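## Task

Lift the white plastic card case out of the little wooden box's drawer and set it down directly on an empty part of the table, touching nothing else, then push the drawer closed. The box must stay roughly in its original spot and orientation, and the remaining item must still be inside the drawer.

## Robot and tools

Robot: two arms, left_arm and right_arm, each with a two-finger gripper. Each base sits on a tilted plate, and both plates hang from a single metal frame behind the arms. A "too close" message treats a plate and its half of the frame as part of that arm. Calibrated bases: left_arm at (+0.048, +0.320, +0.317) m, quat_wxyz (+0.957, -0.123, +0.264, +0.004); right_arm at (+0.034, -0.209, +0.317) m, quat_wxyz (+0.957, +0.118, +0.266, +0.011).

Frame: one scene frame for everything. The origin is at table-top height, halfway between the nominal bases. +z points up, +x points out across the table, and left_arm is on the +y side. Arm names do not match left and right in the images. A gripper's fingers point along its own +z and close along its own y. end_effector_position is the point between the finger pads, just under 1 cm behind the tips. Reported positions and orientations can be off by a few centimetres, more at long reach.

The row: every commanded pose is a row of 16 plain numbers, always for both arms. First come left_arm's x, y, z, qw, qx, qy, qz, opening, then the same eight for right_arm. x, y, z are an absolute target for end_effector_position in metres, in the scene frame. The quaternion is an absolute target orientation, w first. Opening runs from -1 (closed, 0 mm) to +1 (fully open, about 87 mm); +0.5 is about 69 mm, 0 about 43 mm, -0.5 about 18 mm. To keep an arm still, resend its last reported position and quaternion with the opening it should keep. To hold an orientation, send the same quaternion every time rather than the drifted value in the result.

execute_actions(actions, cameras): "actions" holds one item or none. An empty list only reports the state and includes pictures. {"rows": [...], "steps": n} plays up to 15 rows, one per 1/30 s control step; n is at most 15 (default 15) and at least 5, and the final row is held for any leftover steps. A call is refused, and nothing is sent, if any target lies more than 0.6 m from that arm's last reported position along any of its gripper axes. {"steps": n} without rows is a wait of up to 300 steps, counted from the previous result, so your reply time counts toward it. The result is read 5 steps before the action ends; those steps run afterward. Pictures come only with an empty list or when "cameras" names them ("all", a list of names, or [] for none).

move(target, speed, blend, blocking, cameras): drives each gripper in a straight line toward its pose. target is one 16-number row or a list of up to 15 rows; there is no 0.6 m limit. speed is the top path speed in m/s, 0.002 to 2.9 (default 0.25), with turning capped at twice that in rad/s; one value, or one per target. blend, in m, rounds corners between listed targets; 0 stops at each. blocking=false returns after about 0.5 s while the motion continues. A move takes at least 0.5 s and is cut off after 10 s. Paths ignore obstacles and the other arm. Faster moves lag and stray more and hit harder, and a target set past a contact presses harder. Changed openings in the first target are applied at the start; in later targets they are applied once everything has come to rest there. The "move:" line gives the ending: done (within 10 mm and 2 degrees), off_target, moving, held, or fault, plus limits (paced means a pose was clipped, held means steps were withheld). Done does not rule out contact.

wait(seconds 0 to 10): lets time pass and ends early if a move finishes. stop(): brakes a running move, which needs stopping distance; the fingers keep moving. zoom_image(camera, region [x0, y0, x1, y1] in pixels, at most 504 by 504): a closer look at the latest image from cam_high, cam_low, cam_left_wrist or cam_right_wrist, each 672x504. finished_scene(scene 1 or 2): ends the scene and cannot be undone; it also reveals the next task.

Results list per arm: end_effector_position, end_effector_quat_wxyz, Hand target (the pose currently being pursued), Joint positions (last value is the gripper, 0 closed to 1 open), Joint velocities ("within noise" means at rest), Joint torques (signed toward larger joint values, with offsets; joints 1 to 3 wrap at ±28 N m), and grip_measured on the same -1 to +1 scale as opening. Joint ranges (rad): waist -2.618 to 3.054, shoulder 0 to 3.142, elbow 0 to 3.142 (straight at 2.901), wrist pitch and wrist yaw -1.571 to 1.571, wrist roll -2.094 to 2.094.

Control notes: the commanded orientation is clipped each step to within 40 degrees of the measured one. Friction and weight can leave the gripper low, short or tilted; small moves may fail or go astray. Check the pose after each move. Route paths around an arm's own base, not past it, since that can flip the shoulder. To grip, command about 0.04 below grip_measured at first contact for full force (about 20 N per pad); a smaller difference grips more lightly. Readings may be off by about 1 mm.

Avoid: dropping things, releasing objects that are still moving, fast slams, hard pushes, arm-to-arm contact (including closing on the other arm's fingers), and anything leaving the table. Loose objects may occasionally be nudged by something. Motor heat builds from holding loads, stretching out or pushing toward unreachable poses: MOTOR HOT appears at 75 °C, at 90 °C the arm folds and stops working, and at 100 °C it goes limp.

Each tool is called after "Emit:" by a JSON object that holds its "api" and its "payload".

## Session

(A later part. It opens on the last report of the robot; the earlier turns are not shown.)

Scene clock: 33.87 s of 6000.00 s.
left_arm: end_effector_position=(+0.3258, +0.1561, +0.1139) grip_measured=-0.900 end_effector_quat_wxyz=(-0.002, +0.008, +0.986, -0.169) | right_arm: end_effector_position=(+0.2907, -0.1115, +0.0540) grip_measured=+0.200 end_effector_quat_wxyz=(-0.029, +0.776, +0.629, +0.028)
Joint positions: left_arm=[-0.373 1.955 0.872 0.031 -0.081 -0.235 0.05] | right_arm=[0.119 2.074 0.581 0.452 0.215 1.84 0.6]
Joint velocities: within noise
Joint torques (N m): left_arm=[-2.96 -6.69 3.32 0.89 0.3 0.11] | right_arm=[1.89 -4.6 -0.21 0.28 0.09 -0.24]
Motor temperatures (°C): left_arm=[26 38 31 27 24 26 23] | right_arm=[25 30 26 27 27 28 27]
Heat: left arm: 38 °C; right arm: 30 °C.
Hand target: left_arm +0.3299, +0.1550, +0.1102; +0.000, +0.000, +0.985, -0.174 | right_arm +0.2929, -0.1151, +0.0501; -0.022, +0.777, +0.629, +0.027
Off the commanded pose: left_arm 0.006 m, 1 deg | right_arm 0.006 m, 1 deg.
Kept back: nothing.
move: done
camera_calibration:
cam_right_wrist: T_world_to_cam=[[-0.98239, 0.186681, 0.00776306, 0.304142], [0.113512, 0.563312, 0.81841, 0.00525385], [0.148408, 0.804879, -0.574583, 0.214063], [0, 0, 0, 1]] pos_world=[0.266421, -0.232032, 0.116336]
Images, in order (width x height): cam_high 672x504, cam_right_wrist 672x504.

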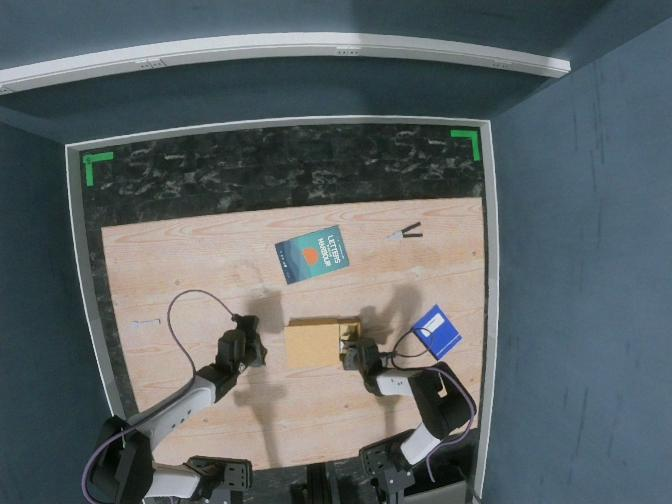

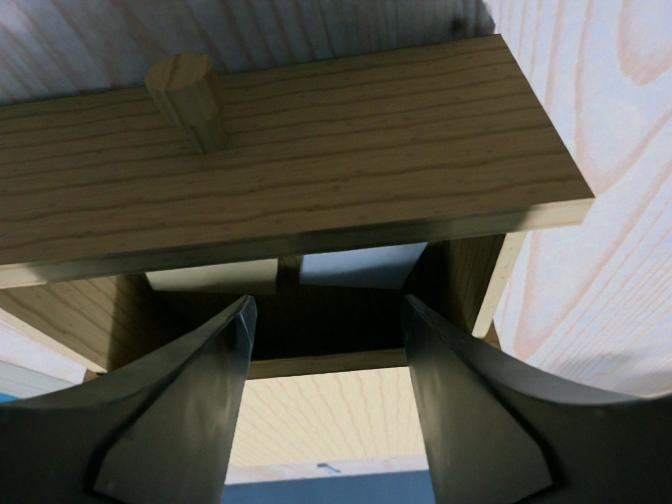

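Emit:
{"api": "move", "payload": {"target": [[0.33,0.155,0.11,0,0,0.9848,-0.1736,-0.9,0.2805,-0.1185,0.046,0.0274,0.7763,0.6287,-0.0339,-0.45],[0.33,0.155,0.11,0,0,0.9848,-0.1736,-0.9,0.280,-0.119,0.018,0.0274,0.7763,0.6287,-0.0339,-0.45],[0.33,0.155,0.11,0,0,0.9848,-0.1736,-0.9,0.303,-0.130,0.016,0.0274,0.7763,0.6287,-0.0339,-0.45],[0.33,0.155,0.11,0,0,0.9848,-0.1736,-0.9,0.300,-0.126,0.065,0.0274,0.7763,0.6287,-0.0339,-0.45]], "speed": [0.06,0.05,0.05,0.1], "cameras": ["cam_right_wrist","cam_low"]}}

Emit:
{"api": "zoom_image", "payload": {"camera": "cam_right_wrist", "region": [200, 180, 480, 380]}}

Scene clock: 40.10 s of 6000.00 s.
left_arm: end_effector_position=(+0.3258, +0.1561, +0.1139) grip_measured=-0.900 end_effector_quat_wxyz=(-0.002, +0.008, +0.986, -0.169) | right_arm: end_effector_position=(+0.2943, -0.1245, +0.0579) grip_measured=-0.450 end_effector_quat_wxyz=(+0.017, +0.775, +0.631, -0.036)
Joint positions: left_arm=[-0.373 1.955 0.872 0.031 -0.081 -0.235 0.05] | right_arm=[0.176 2.031 0.634 0.284 0.39 1.906 0.275]
Joint velocities: within noise
Joint torques (N m): left_arm=[-2.97 -6.69 3.28 0.89 0.3 0.11] | right_arm=[4.19 -8.43 -0.77 -0.1 0.27 -0.09]
Motor temperatures (°C): left_arm=[26 39 31 27 24 26 23] | right_arm=[25 30 26 27 27 28 27]
Heat: left arm: 39 °C; right arm: 30 °C.
Hand target: left_arm +0.3299, +0.1550, +0.1102; +0.000, +0.000, +0.985, -0.174 | right_arm +0.3000, -0.1259, +0.0647; +0.027, +0.776, +0.629, -0.034
Off the commanded pose: left_arm 0.006 m, 1 deg | right_arm 0.009 m, 1 deg.
Kept back: nothing.
move: done
camera_calibration:
cam_right_wrist: T_world_to_cam=[[-0.982921, 0.182988, 0.0195162, 0.309221], [0.141125, 0.681461, 0.718118, 0.0214278], [0.118108, 0.708608, -0.695647, 0.230117], [0, 0, 0, 1]] pos_world=[0.273737, -0.234249, 0.138657]
Images, in order (width x height): cam_low 672x504, cam_right_wrist 672x504.

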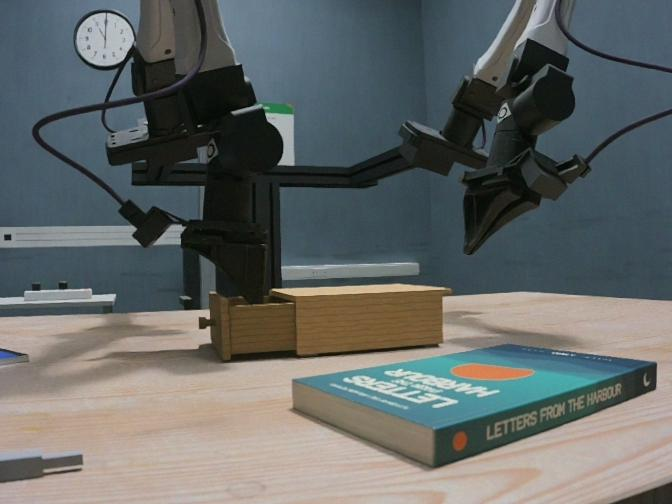

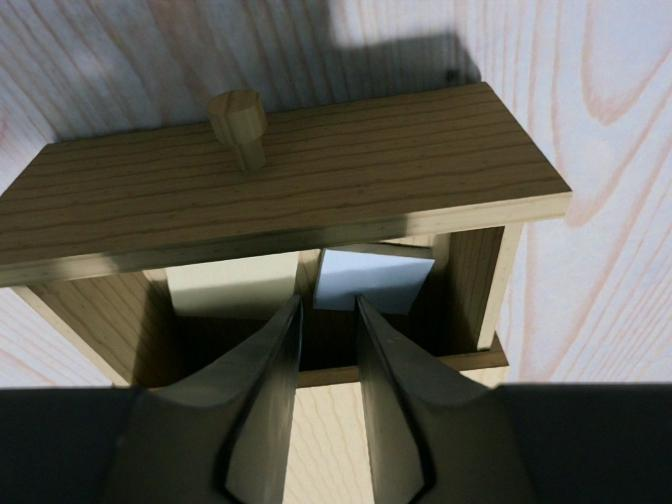

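Scaled by 1.800 from the camera's 672x504 image, which has a finer 960x720 frame.

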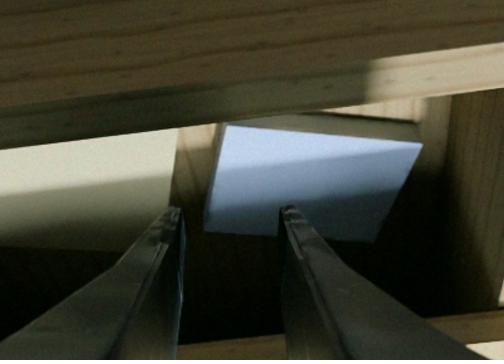

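Emit:
{"api": "move", "payload": {"target": [[0.314,0.085,0.118,0,0,0.9848,-0.1736,-0.9,0.318,-0.131,0.080,0.0923,0.7010,0.7010,-0.0923,-0.9],[0.314,0.085,0.035,0,0,0.9848,-0.1736,-0.9,0.320,-0.134,0.046,0.0923,0.7010,0.7010,-0.0923,-0.9],[0.314,0.085,0.025,0,0,0.9848,-0.1736,-0.9,0.322,-0.200,0.046,0.0923,0.7010,0.7010,-0.0923,-0.9]], "speed": [0.2,0.12,0.06], "cameras": ["cam_high","cam_low","cam_right_wrist"]}}

Emit:
{"api": "zoom_image", "payload": {"camera": "cam_low", "region": [160, 180, 480, 380]}}

Emit:
{"api": "zoom_image", "payload": {"camera": "cam_high", "region": [270, 300, 370, 375]}}

Scene clock: 48.53 s of 6000.00 s.
left_arm: end_effector_position=(+0.3056, +0.0518, +0.0726) grip_measured=-0.901 end_effector_quat_wxyz=(-0.038, +0.005, +0.964, -0.264) | right_arm: end_effector_position=(+0.3128, -0.1596, +0.0447) grip_measured=-0.900 end_effector_quat_wxyz=(+0.036, +0.696, +0.715, -0.052)
Joint positions: left_arm=[-0.491 2.304 1.079 0.163 0.068 -0.356 0.049] | right_arm=[0.068 2.04 0.717 0.26 0.393 1.569 0.05]
Joint velocities: within noise
Joint torques (N m): left_arm=[-1.4 -3.81 2.39 1.45 -1.3 0.63] | right_arm=[-1.74 -8.73 -0.84 0.19 1.24 -0.38]
Motor temperatures (°C): left_arm=[26 39 31 27 24 26 23] | right_arm=[25 31 26 27 27 28 27]
Heat: left arm: 39 °C; right arm: 31 °C.
Hand target: left_arm +0.3115, +0.0879, +0.0336; -0.008, +0.001, +0.984, -0.176 | right_arm +0.3207, -0.1983, +0.0467; +0.090, +0.702, +0.701, -0.093
Off the commanded pose: left_arm 0.059 m, 12 deg | right_arm 0.041 m, 8 deg.
Kept back: nothing.
move: off_target (left_arm, right_arm)
camera_calibration:
cam_right_wrist: T_world_to_cam=[[-0.998642, -0.0457669, 0.0248925, 0.302195], [-0.016299, 0.728269, 0.685098, 0.11037], [-0.0494832, 0.683761, -0.728026, 0.293671], [0, 0, 0, 1]] pos_world=[0.318116, -0.267349, 0.130663]
Images, in order (width x height): cam_high 672x504, cam_low 672x504, cam_right_wrist 672x504.

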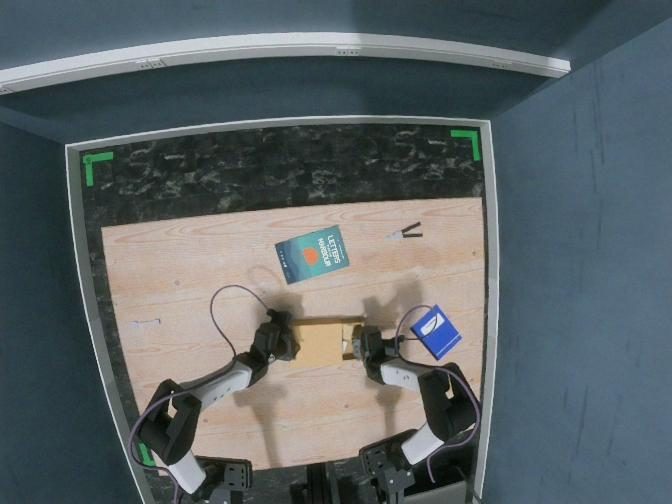

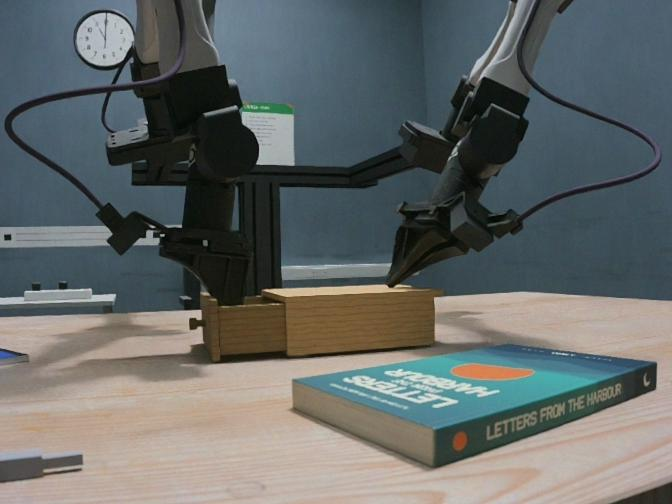

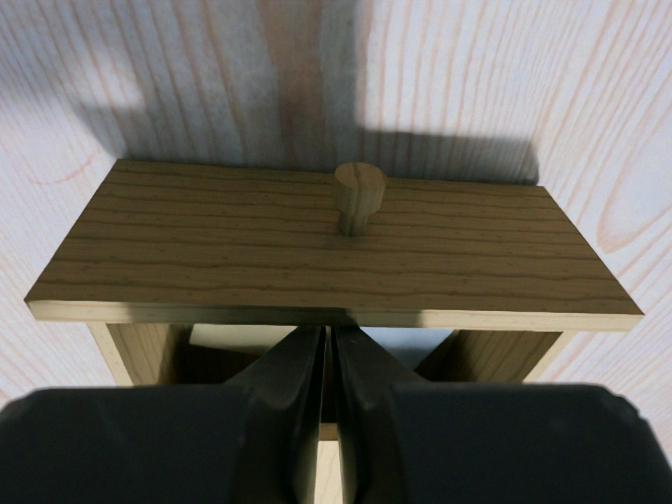

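Scaled by 1.575 from the camera's 672x504 image, which has a finer 960x720 frame.

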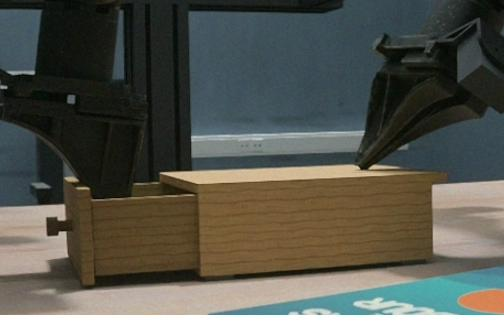

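Scaled by 5.040 from the camera's 672x504 image, which has a finer 960x720 frame.

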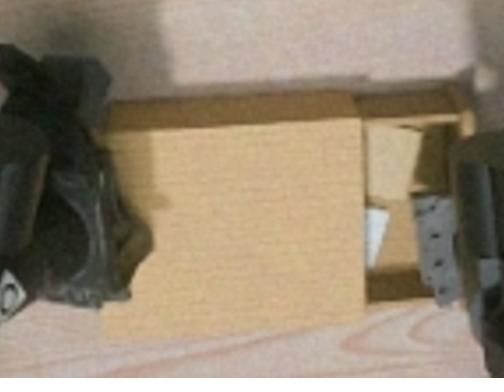

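Emit:
{"api": "move", "payload": {"target": [[0.3056, 0.056, 0.11, 0, 0, 0.9848, -0.1736, -0.9, 0.3128, -0.158, 0.09, 0.1228, 0.6964, 0.6964, -0.1228, -0.9], [0.3056, 0.09, 0.13, 0, 0, 0.9848, -0.1736, -0.9, 0.33, -0.18, 0.15, 0.1228, 0.6964, 0.6964, -0.1228, 0.1]], "speed": 0.25}}

Emit:
{"api": "zoom_image", "payload": {"camera": "cam_high", "region": [270, 300, 370, 375]}}

Scene clock: 52.20 s of 6000.00 s.
left_arm: end_effector_position=(+0.3003, +0.0821, +0.1282) grip_measured=-0.901 end_effector_quat_wxyz=(-0.007, +0.002, +0.983, -0.183) | right_arm: end_effector_position=(+0.3216, -0.1751, +0.1441) grip_measured=+0.100 end_effector_quat_wxyz=(+0.109, +0.691, +0.704, -0.124)
Joint positions: left_arm=[-0.589 2.045 0.915 0.057 -0.158 -0.438 0.05] | right_arm=[0.251 1.65 0.7 -0.242 0.679 1.787 0.55]
Joint velocities: within noise
Joint torques (N m): left_arm=[-4.01 -9.66 1.83 0.76 0 0.27] | right_arm=[2.5 -7.49 3.66 -0.18 0.45 -0.01]
Motor temperatures (°C): left_arm=[26 40 31 27 25 26 23] | right_arm=[25 31 26 27 27 28 27]
Heat: left arm: 40 °C; right arm: 31 °C.
Hand target: left_arm +0.3055, +0.0898, +0.1299; +0.000, +0.000, +0.985, -0.174 | right_arm +0.3299, -0.1799, +0.1499; +0.123, +0.696, +0.696, -0.123
Off the commanded pose: left_arm 0.010 m, 1 deg | right_arm 0.011 m, 2 deg.
Kept back: nothing.
move: off_target (right_arm); target 2's new opening was sent with right_arm's hand 0.011 m and 2 deg from that target
camera_calibration:
cam_left_wrist: T_world_to_cam=[[-0.00401215, -0.937505, 0.34795, 0.0315483], [-0.649088, 0.267132, 0.712268, 0.106352], [-0.760703, -0.222992, -0.609595, 0.465751], [0, 0, 0, 1]] pos_world=[0.423456, 0.105025, 0.197191]
cam_right_wrist: T_world_to_cam=[[-0.998912, -0.0355299, 0.0301962, 0.308889], [-0.0146206, 0.853603, 0.520719, 0.0988212], [-0.0442767, 0.519711, -0.853194, 0.364587], [0, 0, 0, 1]] pos_world=[0.32614, -0.262859, 0.250278]

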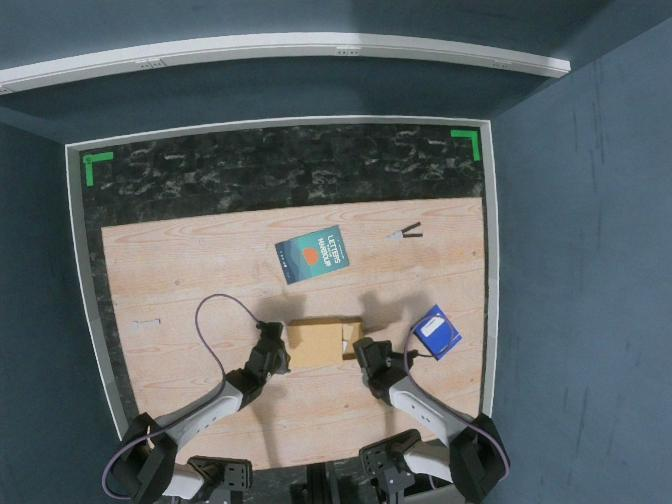

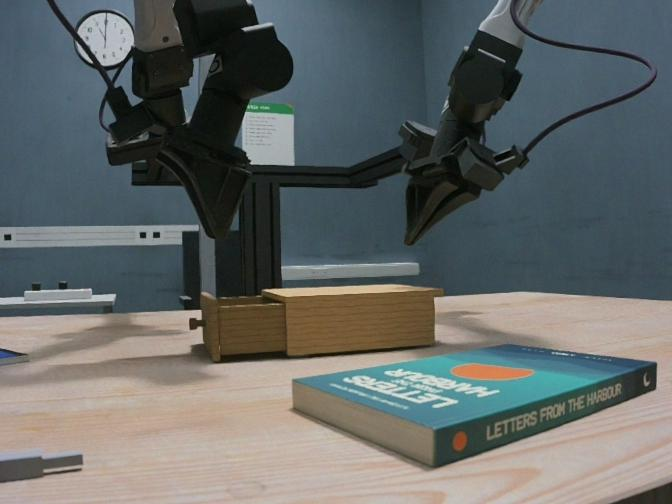

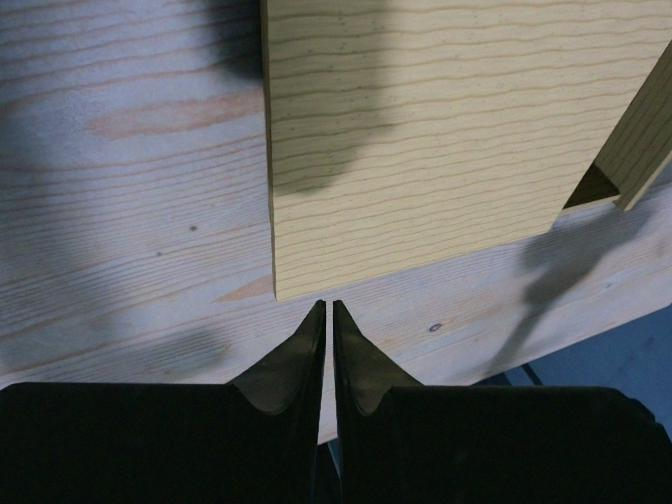

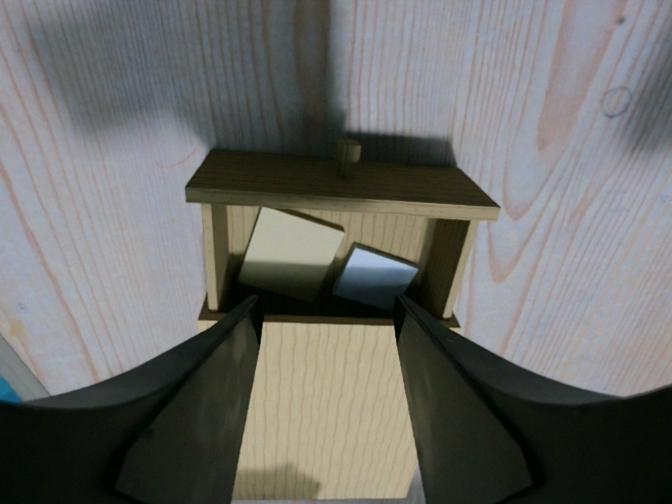

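Scaled by 5.040 from the camera's 672x504 image, which has a finer 960x720 frame.

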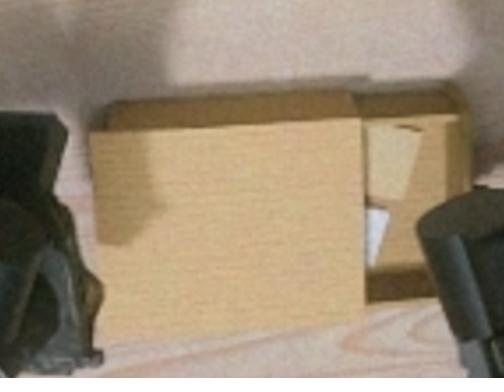

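Emit:
{"api": "move", "payload": {"target": [0.31, 0.14, 0.09, 0, 0, 0.9848, -0.1736, -0.9, 0.280, -0.125, 0.085, -0.1104, 0.7856, 0.6028, -0.0847, 0.2], "speed": 0.25, "cameras": ["cam_right_wrist", "cam_high"]}}

Scene clock: 56.63 s of 6000.00 s.
left_arm: end_effector_position=(+0.3158, +0.1387, +0.0954) grip_measured=-0.901 end_effector_quat_wxyz=(+0.006, -0.002, +0.985, -0.171) | right_arm: end_effector_position=(+0.2773, -0.1243, +0.0892) grip_measured=+0.200 end_effector_quat_wxyz=(-0.110, +0.779, +0.611, -0.086)
Joint positions: left_arm=[-0.403 2.045 0.859 0.153 -0.098 -0.277 0.05] | right_arm=[0.11 1.909 0.732 -0.146 0.198 1.932 0.6]
Joint velocities: within noise
Joint torques (N m): left_arm=[-3.3 -6.41 1.32 0.95 0.26 0.25] | right_arm=[1.69 -4.82 1.51 -0.28 -0.09 0.01]
Motor temperatures (°C): left_arm=[26 41 30 27 24 26 23] | right_arm=[25 32 26 27 27 28 27]
Heat: left arm: 41 °C; right arm: 32 °C.
Hand target: left_arm +0.3099, +0.1400, +0.0902; +0.000, +0.000, +0.985, -0.174 | right_arm +0.2799, -0.1251, +0.0851; -0.110, +0.786, +0.603, -0.085
Off the commanded pose: left_arm 0.008 m, 1 deg | right_arm 0.005 m, 1 deg.
Kept back: nothing.
move: done
camera_calibration:
cam_right_wrist: T_world_to_cam=[[-0.938426, 0.208507, 0.275468, 0.259828], [0.345474, 0.571689, 0.744191, -0.0714401], [-0.00231322, 0.793534, -0.608521, 0.290049], [0, 0, 0, 1]] pos_world=[0.269181, -0.243498, 0.158092]
Images, in order (width x height): cam_high 672x504, cam_right_wrist 672x504.

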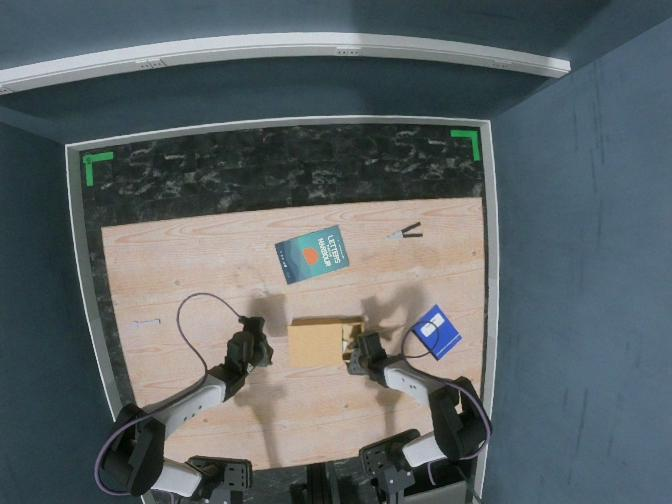

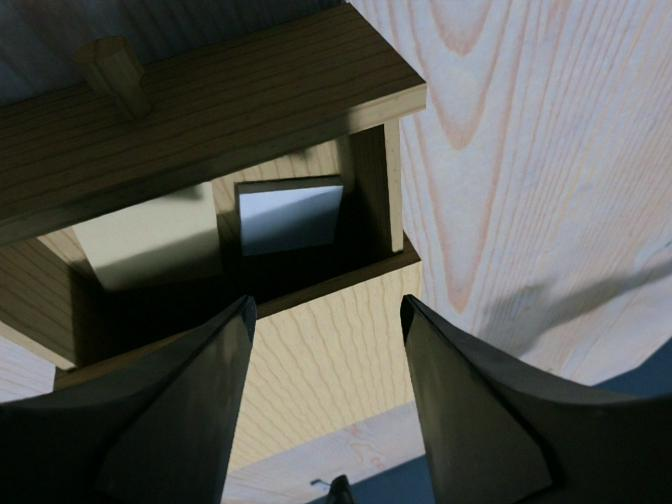

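Emit:
{"api": "move", "payload": {"target": [[0.31, 0.14, 0.09, 0, 0, 0.9848, -0.1736, -0.9, 0.335, -0.143, 0.105, 0, 0, 1, 0, -0.3], [0.31, 0.14, 0.09, 0, 0, 0.9848, -0.1736, -0.9, 0.335, -0.143, 0.050, 0, 0, 1, 0, -0.3]], "speed": [0.65, 0.2], "cameras": ["cam_right_wrist", "cam_high", "cam_low"]}}

Emit:
{"api": "zoom_image", "payload": {"camera": "cam_high", "region": [270, 300, 370, 375]}}

Scene clock: 65.97 s of 6000.00 s.
left_arm: end_effector_position=(+0.3157, +0.1386, +0.0954) grip_measured=-0.901 end_effector_quat_wxyz=(+0.006, -0.002, +0.985, -0.172) | right_arm: end_effector_position=(+0.3301, -0.1437, +0.0549) grip_measured=-0.300 end_effector_quat_wxyz=(-0.007, -0.002, +1.000, -0.004)
Joint positions: left_arm=[-0.403 2.045 0.858 0.153 -0.097 -0.276 0.05] | right_arm=[0.173 2.079 0.975 0.021 0.328 0.114 0.35]
Joint velocities: within noise
Joint torques (N m): left_arm=[-3.25 -6.45 1.33 0.95 0.29 0.26] | right_arm=[3.19 -6.27 2.82 0.38 -0.07 -0.22]
Motor temperatures (°C): left_arm=[26 41 30 27 24 26 23] | right_arm=[25 32 26 27 27 28 27]
Heat: left arm: 41 °C; right arm: 32 °C.
Hand target: left_arm +0.3100, +0.1400, +0.0902; +0.000, +0.000, +0.985, -0.174 | right_arm +0.3349, -0.1432, +0.0502; +0.000, +0.000, +1.000, +0.000
Off the commanded pose: left_arm 0.008 m, 1 deg | right_arm 0.007 m, 1 deg.
Kept back: nothing.
move: done
camera_calibration:
cam_right_wrist: T_world_to_cam=[[0.0238851, -0.999693, 0.00662068, -0.153663], [-0.626665, -0.00981195, 0.779227, 0.182364], [-0.778922, -0.0227608, -0.626707, 0.424672], [0, 0, 0, 1]] pos_world=[0.448738, -0.142161, 0.125059]
Images, in order (width x height): cam_high 672x504, cam_low 672x504, cam_right_wrist 672x504.

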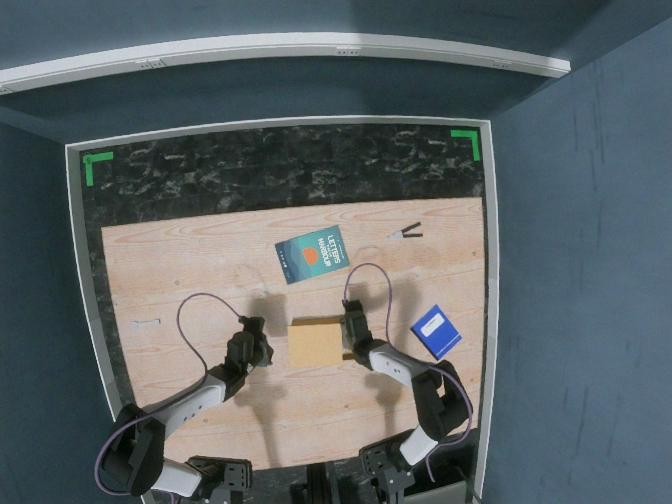

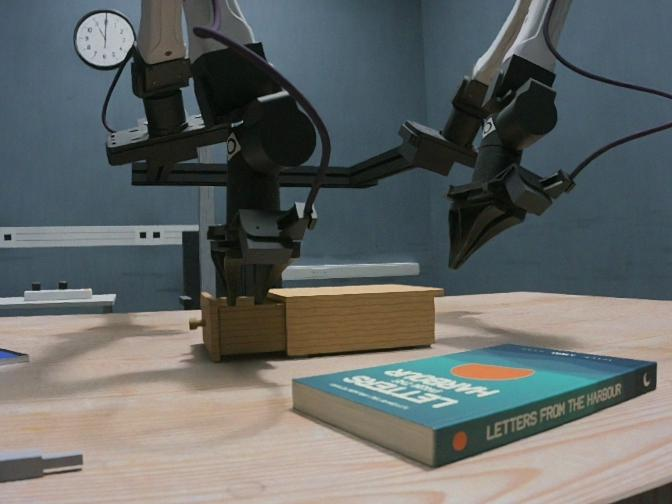

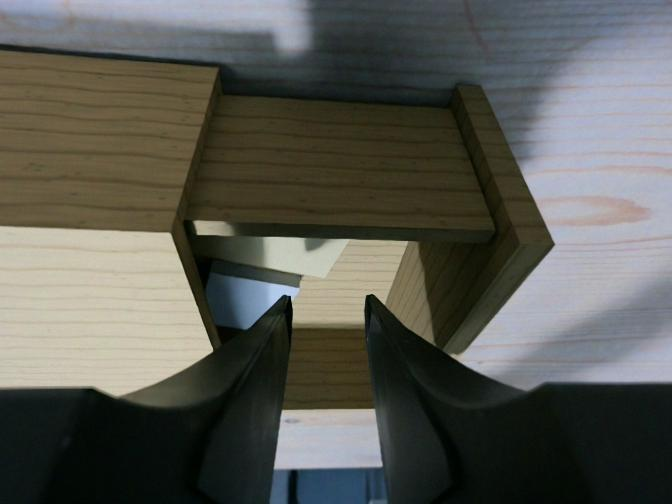

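Scaled by 5.040 from the camera's 672x504 image, which has a finer 960x720 frame.

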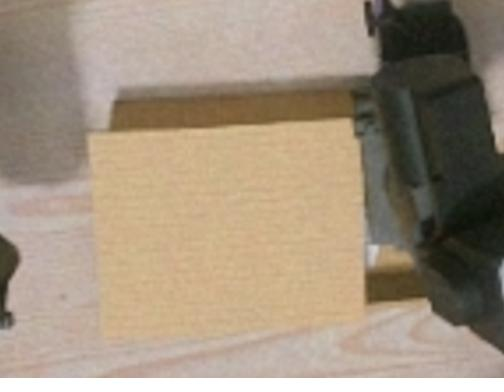

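Emit:
{"api": "execute_actions", "payload": {"actions": [{"rows":[[0.31,0.14,0.09,0,0,0.9848,-0.1736,-0.9,0.335,-0.143,0.05,0,0,1,0,-0.22],[0.31,0.14,0.09,0,0,0.9848,-0.1736,-0.9,0.335,-0.143,0.05,0,0,1,0,-0.14],[0.31,0.14,0.09,0,0,0.9848,-0.1736,-0.9,0.335,-0.143,0.05,0,0,1,0,-0.06],[0.31,0.14,0.09,0,0,0.9848,-0.1736,-0.9,0.335,-0.143,0.05,0,0,1,0,0.0],[0.31,0.14,0.09,0,0,0.9848,-0.1736,-0.9,0.335,-0.143,0.05,0,0,1,0,0.05],[0.31,0.14,0.09,0,0,0.9848,-0.1736,-0.9,0.335,-0.143,0.05,0,0,1,0,0.1],[0.31,0.14,0.09,0,0,0.9848,-0.1736,-0.9,0.335,-0.1435,0.05,0,0,1,0,0.15],[0.31,0.14,0.09,0,0,0.9848,-0.1736,-0.9,0.335,-0.144,0.05,0,0,1,0,0.2],[0.31,0.14,0.09,0,0,0.9848,-0.1736,-0.9,0.335,-0.1445,0.05,0,0,1,0,0.25],[0.31,0.14,0.09,0,0,0.9848,-0.1736,-0.9,0.335,-0.145,0.05,0,0,1,0,0.3],[0.31,0.14,0.09,0,0,0.9848,-0.1736,-0.9,0.335,-0.1455,0.05,0,0,1,0,0.35],[0.31,0.14,0.09,0,0,0.9848,-0.1736,-0.9,0.335,-0.146,0.05,0,0,1,0,0.4],[0.31,0.14,0.09,0,0,0.9848,-0.1736,-0.9,0.335,-0.1465,0.05,0,0,1,0,0.45],[0.31,0.14,0.09,0,0,0.9848,-0.1736,-0.9,0.335,-0.147,0.05,0,0,1,0,0.5],[0.31,0.14,0.09,0,0,0.9848,-0.1736,-0.9,0.335,-0.1475,0.05,0,0,1,0,0.55]]}]}}

Emit:
{"api": "execute_actions", "payload": {"actions": [{"rows":[[0.31,0.14,0.09,0,0,0.9848,-0.1736,-0.9,0.335,-0.148,0.05,0,0,1,0,0.6],[0.31,0.14,0.09,0,0,0.9848,-0.1736,-0.9,0.335,-0.1485,0.05,0,0,1,0,0.65],[0.31,0.14,0.09,0,0,0.9848,-0.1736,-0.9,0.335,-0.149,0.05,0,0,1,0,0.7],[0.31,0.14,0.09,0,0,0.9848,-0.1736,-0.9,0.335,-0.1495,0.05,0,0,1,0,0.75],[0.31,0.14,0.09,0,0,0.9848,-0.1736,-0.9,0.335,-0.15,0.05,0,0,1,0,0.8],[0.31,0.14,0.09,0,0,0.9848,-0.1736,-0.9,0.335,-0.1505,0.05,0,0,1,0,0.85],[0.31,0.14,0.09,0,0,0.9848,-0.1736,-0.9,0.335,-0.151,0.05,0,0,1,0,0.9],[0.31,0.14,0.09,0,0,0.9848,-0.1736,-0.9,0.335,-0.1515,0.05,0,0,1,0,0.95],[0.31,0.14,0.09,0,0,0.9848,-0.1736,-0.9,0.335,-0.152,0.05,0,0,1,0,1.0]],"steps":15}], "cameras": ["cam_high", "cam_right_wrist"]}}

Emit:
{"api": "zoom_image", "payload": {"camera": "cam_high", "region": [270, 300, 370, 375]}}

Scene clock: 67.20 s of 6000.00 s.
left_arm: end_effector_position=(+0.3157, +0.1386, +0.0954) grip_measured=-0.901 end_effector_quat_wxyz=(+0.006, -0.002, +0.985, -0.172) | right_arm: end_effector_position=(+0.3304, -0.1443, +0.0547) grip_measured=+0.268 end_effector_quat_wxyz=(-0.007, -0.002, +1.000, -0.005)
Joint positions: left_arm=[-0.403 2.045 0.858 0.153 -0.097 -0.276 0.05] | right_arm=[0.171 2.079 0.975 0.022 0.328 0.111 0.634]
Joint velocities: left_arm=[within noise] | right_arm=[-0.042 0.012 0.002 -0.007 0.037 -0.051 0.645]
Joint torques (N m): left_arm=[-3.28 -6.45 1.33 0.96 0.28 0.27] | right_arm=[3.02 -6.48 2.48 0.39 -0.12 -0.25]
Motor temperatures (°C): left_arm=[26 41 30 27 24 26 23] | right_arm=[25 32 26 27 27 28 27]
Heat: left arm: 41 °C; right arm: 32 °C.
Steps of this call (1-27: nothing new was sent; 28-37: this action's first 10). Readings (end_effector_position of left_arm | right_arm):
28: (+0.3157, +0.1386, +0.0954) | (+0.3303, -0.1435, +0.0548)
29: (+0.3157, +0.1386, +0.0954) | (+0.3304, -0.1435, +0.0548)
31: (+0.3157, +0.1386, +0.0954) | (+0.3304, -0.1435, +0.0548)
35: (+0.3157, +0.1386, +0.0954) | (+0.3304, -0.1435, +0.0548)
37: the state above

Scene clock: 67.70 s of 6000.00 s.
left_arm: end_effector_position=(+0.3158, +0.1385, +0.0954) grip_measured=-0.901 end_effector_quat_wxyz=(+0.006, -0.002, +0.985, -0.172) | right_arm: end_effector_position=(+0.3303, -0.1542, +0.0524) grip_measured=+1.000 end_effector_quat_wxyz=(-0.009, +0.001, +1.000, -0.012)
Joint positions: left_arm=[-0.403 2.045 0.858 0.154 -0.097 -0.276 0.05] | right_arm=[0.147 2.079 0.975 0.022 0.33 0.099 1]
Joint velocities: within noise
Joint torques (N m): left_arm=[-3.3 -6.45 1.35 0.95 0.28 0.27] | right_arm=[3.03 -7.32 1.72 0.44 -0.21 -0.31]
Motor temperatures (°C): left_arm=[26 41 30 27 24 26 23] | right_arm=[25 32 26 27 27 28 27]
Heat: left arm: 41 °C; right arm: 32 °C.
Off your previous action's commanded pose at its last step (step 5 of this call): left_arm 0.008 m, 1 deg | right_arm 0.006 m, 1 deg.
Steps of this call (1-5: your previous action's last 5; 6-15: this action's first 10). Readings (end_effector_position of left_arm | right_arm):
6: (+0.3157, +0.1386, +0.0954) | (+0.3304, -0.1492, +0.0535)
7: (+0.3157, +0.1386, +0.0954) | (+0.3304, -0.1497, +0.0534)
9: (+0.3157, +0.1386, +0.0954) | (+0.3304, -0.1510, +0.0531)
13: (+0.3158, +0.1385, +0.0954) | (+0.3303, -0.1532, +0.0526)
15: the state above
camera_calibration:
cam_right_wrist: T_world_to_cam=[[0.0181975, -0.999608, 0.0212978, -0.163073], [-0.62351, 0.00530633, 0.781798, 0.18549], [-0.781604, -0.0275061, -0.623168, 0.422998], [0, 0, 0, 1]] pos_world=[0.44924, -0.152358, 0.122056]
Images, in order (width x height): cam_high 672x504, cam_right_wrist 672x504.

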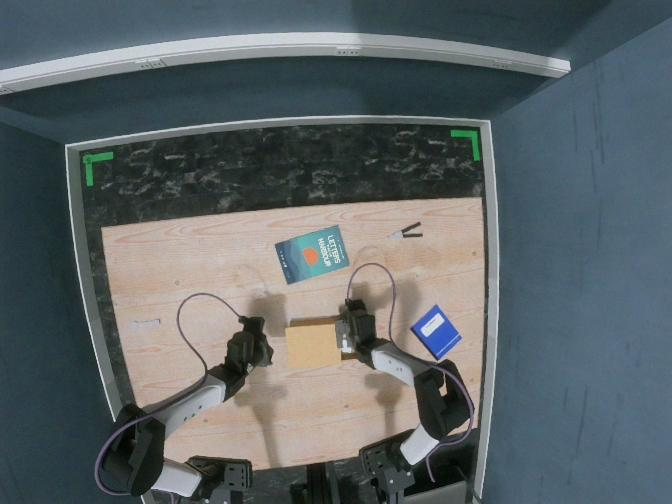

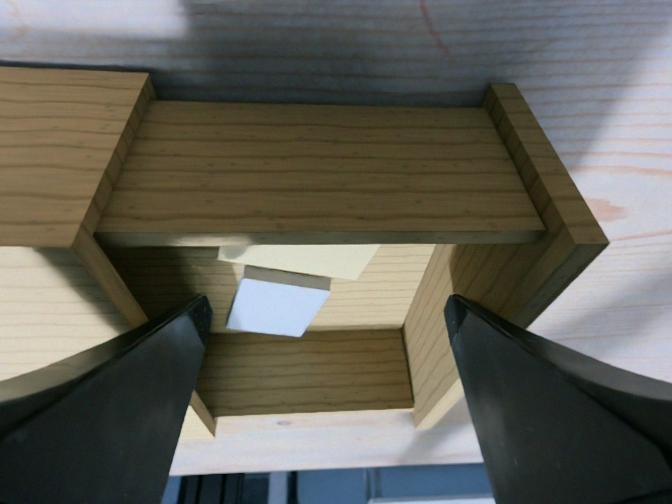

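Scaled by 5.040 from the camera's 672x504 image, which has a finer 960x720 frame.

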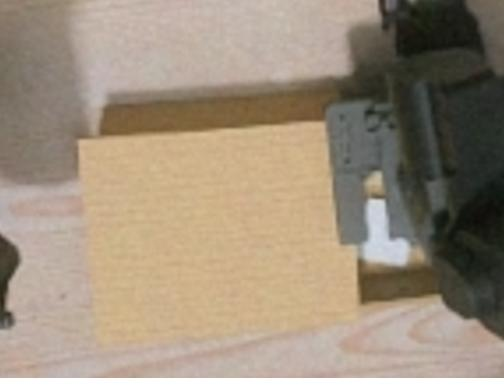

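Emit:
{"api": "execute_actions", "payload": {"actions": [{"rows":[[0.31,0.14,0.09,0,0,0.9848,-0.1736,-0.9,0.335,-0.152,0.05,0,0,1,0,0.5],[0.31,0.14,0.09,0,0,0.9848,-0.1736,-0.9,0.335,-0.152,0.05,0,0,1,0,0.2]],"steps":7}]}}

Emit:
{"api": "move", "payload": {"target": [[0.31, 0.14, 0.09, 0, 0, 0.9848, -0.1736, -0.9, 0.320, -0.150, 0.10, 0, 0, 1, 0, 0.2], [0.31, 0.14, 0.09, 0, 0, 0.9848, -0.1736, -0.9, 0.290, -0.122, 0.086, -0.0806, 0.7917, 0.6037, 0.0480, 0.2]], "speed": [0.3, 0.9], "blend": [0.015, 0], "cameras": ["cam_right_wrist", "cam_high"]}}

Scene clock: 71.13 s of 6000.00 s.
left_arm: end_effector_position=(+0.3158, +0.1385, +0.0954) grip_measured=-0.901 end_effector_quat_wxyz=(+0.006, -0.002, +0.985, -0.172) | right_arm: end_effector_position=(+0.3308, -0.1536, +0.0523) grip_measured=+0.363 end_effector_quat_wxyz=(-0.008, +0.001, +1.000, -0.010)
Joint positions: left_arm=[-0.403 2.045 0.858 0.154 -0.097 -0.276 0.05] | right_arm=[0.147 2.079 0.975 0.025 0.327 0.097 0.681]
Joint velocities: left_arm=[within noise] | right_arm=[0.002 0.007 -0.002 0.037 -0.066 -0.037 -3.675]
Joint torques (N m): left_arm=[-3.32 -6.41 1.31 0.95 0.29 0.26] | right_arm=[3.14 -7.06 1.88 0.37 -0.05 -0.23]
Motor temperatures (°C): left_arm=[26 41 30 27 24 26 23] | right_arm=[25 32 26 27 27 28 27]
Heat: left arm: 41 °C; right arm: 32 °C.
Off your previous action's commanded pose at its last step (step 5 of this call): left_arm 0.008 m, 1 deg | right_arm 0.006 m, 2 deg.
Steps of this call (1-5: your previous action's last 5; 6-101: nothing new was sent; 102-103: this action's first 2). Readings (end_effector_position of left_arm | right_arm):
102: (+0.3158, +0.1385, +0.0954) | (+0.3304, -0.1542, +0.0524)
103: the state above

Scene clock: 73.73 s of 6000.00 s.
left_arm: end_effector_position=(+0.3158, +0.1385, +0.0954) grip_measured=-0.901 end_effector_quat_wxyz=(+0.006, -0.002, +0.985, -0.172) | right_arm: end_effector_position=(+0.2883, -0.1225, +0.0850) grip_measured=+0.200 end_effector_quat_wxyz=(-0.089, +0.790, +0.605, +0.046)
Joint positions: left_arm=[-0.403 2.045 0.858 0.154 -0.097 -0.276 0.05] | right_arm=[0.03 1.908 0.532 0.308 0.053 1.824 0.6]
Joint velocities: within noise
Joint torques (N m): left_arm=[-3.29 -6.42 1.35 0.95 0.29 0.28] | right_arm=[3.3 -5.97 -0.99 0.18 0.11 -0.01]
Motor temperatures (°C): left_arm=[26 41 30 27 24 26 23] | right_arm=[25 32 26 27 27 28 27]
Heat: left arm: 41 °C; right arm: 32 °C.
Hand target: left_arm +0.3100, +0.1400, +0.0902; +0.000, +0.000, +0.985, -0.174 | right_arm +0.2901, -0.1220, +0.0860; -0.081, +0.792, +0.604, +0.048
Off your previous action's commanded pose at its last step (step 5 of this call): left_arm 0.008 m, 1 deg | right_arm 0.004 m, 1 deg.
Off the commanded pose: left_arm 0.008 m, 1 deg | right_arm 0.002 m, 1 deg.
Kept back: nothing.
move: done
camera_calibration:
cam_right_wrist: T_world_to_cam=[[-0.969134, 0.233455, 0.0792364, 0.299465], [0.181299, 0.457078, 0.870753, -0.0506373], [0.167065, 0.858241, -0.485295, 0.23475], [0, 0, 0, 1]] pos_world=[0.260184, -0.248239, 0.134287]
Images, in order (width x height): cam_high 672x504, cam_right_wrist 672x504.

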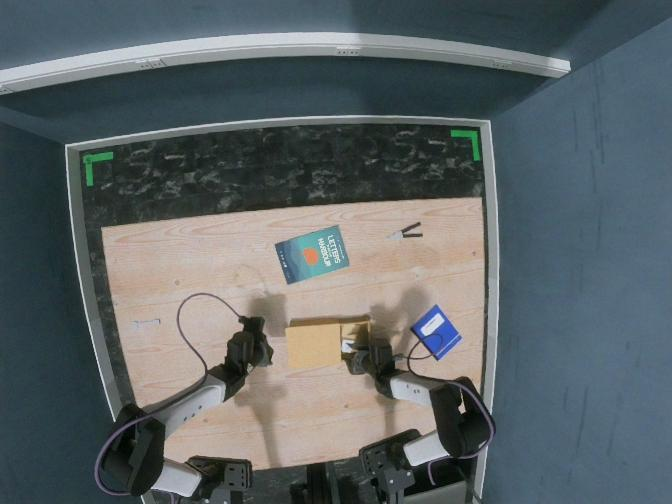

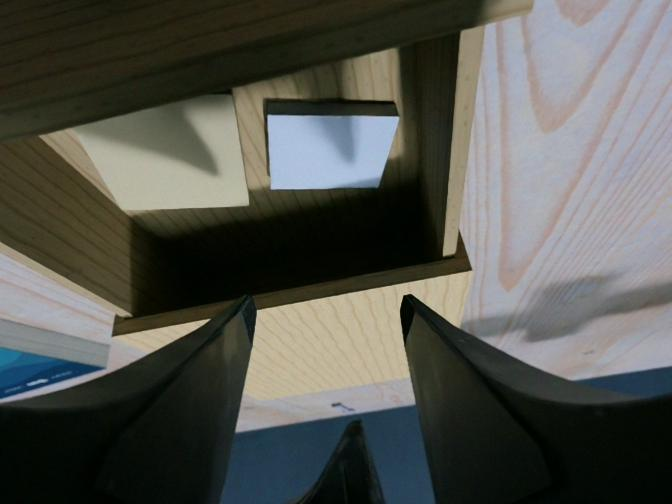

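Emit:
{"api": "move", "payload": {"target": [[0.31, 0.14, 0.09, 0, 0, 0.9848, -0.1736, -0.9, 0.284, -0.1315, 0.082, -0.0806, 0.7917, 0.6037, 0.0480, 0.17], [0.31, 0.14, 0.09, 0, 0, 0.9848, -0.1736, -0.9, 0.282, -0.1315, 0.045, -0.0806, 0.7917, 0.6037, 0.0480, 0.17]], "speed": [0.15, 0.12], "blend": [0.005, 0], "cameras": ["cam_right_wrist"]}}

Scene clock: 76.07 s of 6000.00 s.
left_arm: end_effector_position=(+0.3158, +0.1385, +0.0954) grip_measured=-0.901 end_effector_quat_wxyz=(+0.006, -0.002, +0.985, -0.172) | right_arm: end_effector_position=(+0.2817, -0.1300, +0.0485) grip_measured=+0.170 end_effector_quat_wxyz=(-0.082, +0.792, +0.603, +0.046)
Joint positions: left_arm=[-0.403 2.045 0.858 0.154 -0.097 -0.276 0.05] | right_arm=[-0.025 2.091 0.571 0.463 0.037 1.781 0.585]
Joint velocities: within noise
Joint torques (N m): left_arm=[-3.26 -6.42 1.32 0.94 0.27 0.27] | right_arm=[1.32 -4.45 -0.9 0.17 -0.07 -0.24]
Motor temperatures (°C): left_arm=[26 41 30 27 24 26 23] | right_arm=[25 32 26 27 27 28 27]
Heat: left arm: 41 °C; right arm: 32 °C.
Hand target: left_arm +0.3100, +0.1401, +0.0902; +0.000, +0.000, +0.985, -0.174 | right_arm +0.2820, -0.1315, +0.0451; -0.081, +0.792, +0.604, +0.048
Off the commanded pose: left_arm 0.008 m, 1 deg | right_arm 0.004 m, 0 deg.
Kept back: nothing.
move: done
camera_calibration:
cam_right_wrist: T_world_to_cam=[[-0.968138, 0.240514, 0.0697217, 0.298892], [0.178182, 0.466004, 0.866655, -0.011942], [0.175952, 0.851465, -0.494012, 0.221549], [0, 0, 0, 1]] pos_world=[0.252515, -0.254964, 0.098958]
Images, in order (width x height): cam_right_wrist 672x504.

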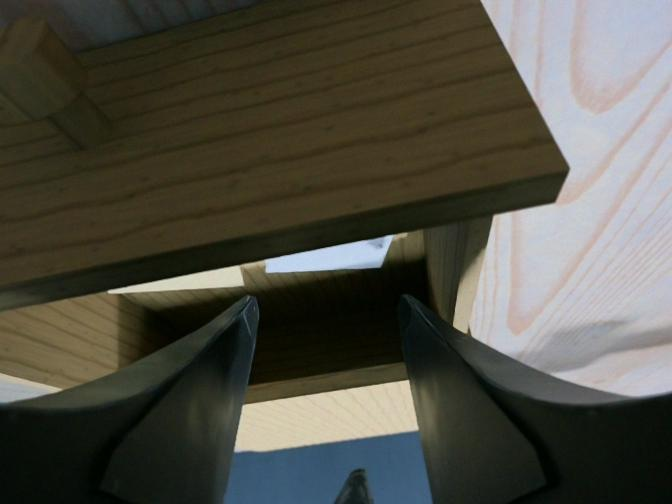

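Emit:
{"api": "move", "payload": {"target": [0.31, 0.14, 0.09, 0, 0, 0.9848, -0.1736, -0.9, 0.2855, -0.1250, 0.0200, -0.0806, 0.7917, 0.6037, 0.0480, 0.17], "speed": 0.1, "cameras": ["cam_right_wrist"]}}

Scene clock: 77.37 s of 6000.00 s.
left_arm: end_effector_position=(+0.3158, +0.1385, +0.0954) grip_measured=-0.901 end_effector_quat_wxyz=(+0.006, -0.002, +0.985, -0.172) | right_arm: end_effector_position=(+0.2871, -0.1246, +0.0276) grip_measured=+0.170 end_effector_quat_wxyz=(-0.080, +0.792, +0.604, +0.050)
Joint positions: left_arm=[-0.403 2.045 0.858 0.154 -0.097 -0.276 0.05] | right_arm=[-0.023 2.194 0.636 0.509 0.036 1.779 0.585]
Joint velocities: within noise
Joint torques (N m): left_arm=[-3.28 -6.43 1.35 0.95 0.28 0.27] | right_arm=[1.73 -3.17 0.25 0.16 -0.06 -0.19]
Motor temperatures (°C): left_arm=[26 41 30 27 24 26 23] | right_arm=[25 32 26 27 27 28 27]
Heat: left arm: 41 °C; right arm: 32 °C.
Hand target: left_arm +0.3100, +0.1401, +0.0902; +0.000, +0.000, +0.985, -0.174 | right_arm +0.2853, -0.1250, +0.0203; -0.081, +0.792, +0.604, +0.048
Off the commanded pose: left_arm 0.008 m, 1 deg | right_arm 0.008 m, 0 deg.
Kept back: nothing.
move: done
camera_calibration:
cam_right_wrist: T_world_to_cam=[[-0.969226, 0.238688, 0.0602479, 0.30461], [0.168455, 0.464597, 0.869352, 0.00522703], [0.179513, 0.852747, -0.490507, 0.204659], [0, 0, 0, 1]] pos_world=[0.257617, -0.249658, 0.0774905]
Images, in order (width x height): cam_right_wrist 672x504.

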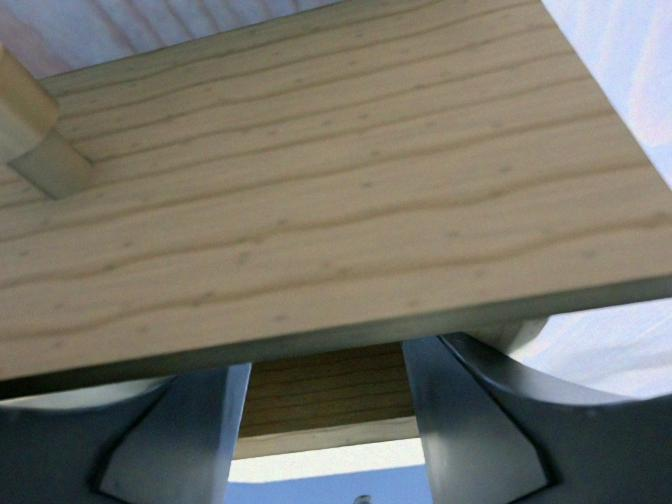

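Emit:
{"api": "move", "payload": {"target": [[0.31, 0.14, 0.09, 0, 0, 0.9848, -0.1736, -0.9, 0.2815, -0.1255, 0.031, -0.0806, 0.7917, 0.6037, 0.0480, 0.17], [0.31, 0.14, 0.09, 0, 0, 0.9848, -0.1736, -0.9, 0.2815, -0.1250, 0.0180, -0.0806, 0.7917, 0.6037, 0.0480, 0.17]], "speed": [0.06, 0.06], "cameras": ["cam_right_wrist"]}}

Scene clock: 78.53 s of 6000.00 s.
left_arm: end_effector_position=(+0.3158, +0.1385, +0.0954) grip_measured=-0.901 end_effector_quat_wxyz=(+0.006, -0.002, +0.985, -0.172) | right_arm: end_effector_position=(+0.2881, -0.1241, +0.0268) grip_measured=+0.170 end_effector_quat_wxyz=(-0.075, +0.792, +0.604, +0.057)
Joint positions: left_arm=[-0.403 2.045 0.858 0.154 -0.097 -0.276 0.05] | right_arm=[-0.023 2.203 0.628 0.544 0.034 1.777 0.585]
Joint velocities: within noise
Joint torques (N m): left_arm=[-3.29 -6.45 1.31 0.95 0.28 0.27] | right_arm=[1.36 -2.92 0.02 0.07 -0.06 -0.2]
Motor temperatures (°C): left_arm=[26 41 30 27 24 26 23] | right_arm=[25 32 26 27 27 28 27]
Heat: left arm: 41 °C; right arm: 32 °C.
Hand target: left_arm +0.3100, +0.1401, +0.0902; +0.000, +0.000, +0.985, -0.173 | right_arm +0.2813, -0.1250, +0.0186; -0.081, +0.792, +0.604, +0.048
Off the commanded pose: left_arm 0.008 m, 1 deg | right_arm 0.011 m, 1 deg.
Kept back: nothing.
move: off_target (right_arm)
camera_calibration:
cam_right_wrist: T_world_to_cam=[[-0.969653, 0.240526, 0.043817, 0.306219], [0.154407, 0.463525, 0.872527, 0.00931225], [0.189555, 0.852814, -0.486598, 0.200738], [0, 0, 0, 1]] pos_world=[0.257438, -0.249162, 0.0761356]
Images, in order (width x height): cam_right_wrist 672x504.

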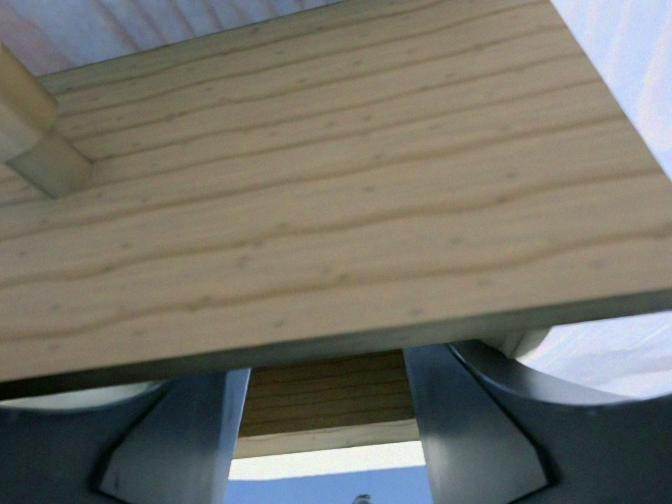

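Emit:
{"api": "move", "payload": {"target": [0.31, 0.14, 0.09, 0, 0, 0.9848, -0.1736, -0.9, 0.290, -0.1270, 0.062, -0.0806, 0.7917, 0.6037, 0.0480, 0.17], "speed": 0.2, "cameras": []}}

Emit:
{"api": "move", "payload": {"target": [[0.31, 0.14, 0.09, 0, 0, 0.9848, -0.1736, -0.9, 0.270, -0.1270, 0.070, -0.176, 0.7889, 0.5882, -0.0266, -1.0], [0.31, 0.14, 0.09, 0, 0, 0.9848, -0.1736, -0.9, 0.2500, -0.1245, 0.050, -0.176, 0.7889, 0.5882, -0.0266, -1.0]], "speed": [0.3, 0.15], "cameras": ["cam_right_wrist"]}}

Scene clock: 81.57 s of 6000.00 s.
left_arm: end_effector_position=(+0.3158, +0.1385, +0.0954) grip_measured=-0.901 end_effector_quat_wxyz=(+0.006, -0.002, +0.985, -0.172) | right_arm: end_effector_position=(+0.2861, -0.1264, +0.0562) grip_measured=+0.170 end_effector_quat_wxyz=(-0.088, +0.791, +0.604, +0.047)
Joint positions: left_arm=[-0.403 2.045 0.858 0.154 -0.097 -0.276 0.05] | right_arm=[-0.011 2.053 0.575 0.415 0.033 1.789 0.585]
Joint velocities: within noise
Joint torques (N m): left_arm=[-3.29 -6.45 1.33 0.95 0.3 0.28] | right_arm=[3.15 -8.09 -1.88 -0.05 0.09 -0.02]
Motor temperatures (°C): left_arm=[26 41 30 27 24 26 23] | right_arm=[25 32 26 27 27 28 27]
Heat: left arm: 41 °C; right arm: 32 °C.
Hand target: left_arm +0.3100, +0.1401, +0.0902; +0.000, +0.000, +0.985, -0.173 | right_arm +0.2899, -0.1270, +0.0618; -0.081, +0.792, +0.604, +0.048
Off the commanded pose: left_arm 0.008 m, 1 deg | right_arm 0.007 m, 1 deg.
Kept back: nothing.
move: done
No camera images: "cameras" was empty.

Scene clock: 82.87 s of 6000.00 s.
left_arm: end_effector_position=(+0.3158, +0.1385, +0.0954) grip_measured=-0.901 end_effector_quat_wxyz=(+0.006, -0.002, +0.985, -0.172) | right_arm: end_effector_position=(+0.2529, -0.1233, +0.0526) grip_measured=-0.973 end_effector_quat_wxyz=(-0.174, +0.787, +0.591, -0.026)
Joint positions: left_arm=[-0.403 2.045 0.858 0.154 -0.097 -0.276 0.05] | right_arm=[-0.037 2.091 0.673 0.133 -0.019 1.804 0.013]
Joint velocities: within noise
Joint torques (N m): left_arm=[-3.29 -6.48 1.33 0.95 0.28 0.27] | right_arm=[1.39 -4.89 -1.52 -0.26 -0.12 -0.13]
Motor temperatures (°C): left_arm=[26 41 30 27 24 26 23] | right_arm=[25 32 26 27 27 28 27]
Heat: left arm: 41 °C; right arm: 32 °C.
Hand target: left_arm +0.3100, +0.1401, +0.0902; +0.000, +0.000, +0.985, -0.173 | right_arm +0.2500, -0.1245, +0.0501; -0.176, +0.789, +0.588, -0.027
Off the commanded pose: left_arm 0.008 m, 1 deg | right_arm 0.004 m, 0 deg.
Kept back: nothing.
move: done
camera_calibration:
cam_right_wrist: T_world_to_cam=[[-0.927981, 0.221312, 0.299788, 0.244376], [0.367866, 0.415899, 0.831687, -0.0658255], [0.0593806, 0.882071, -0.467359, 0.25483], [0, 0, 0, 1]] pos_world=[0.235859, -0.251484, 0.100582]
Images, in order (width x height): cam_right_wrist 672x504.

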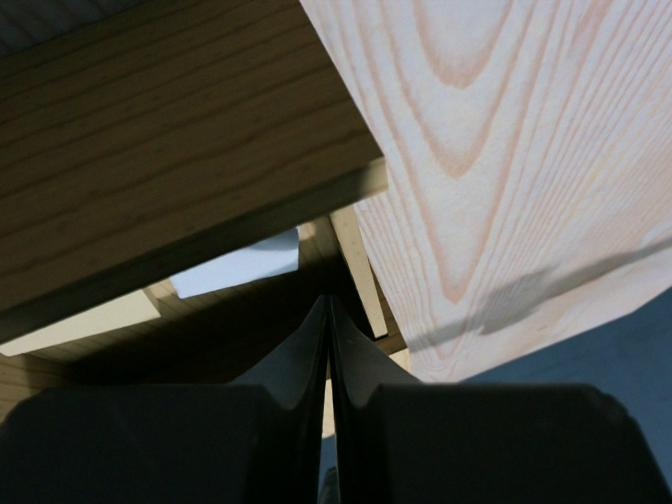

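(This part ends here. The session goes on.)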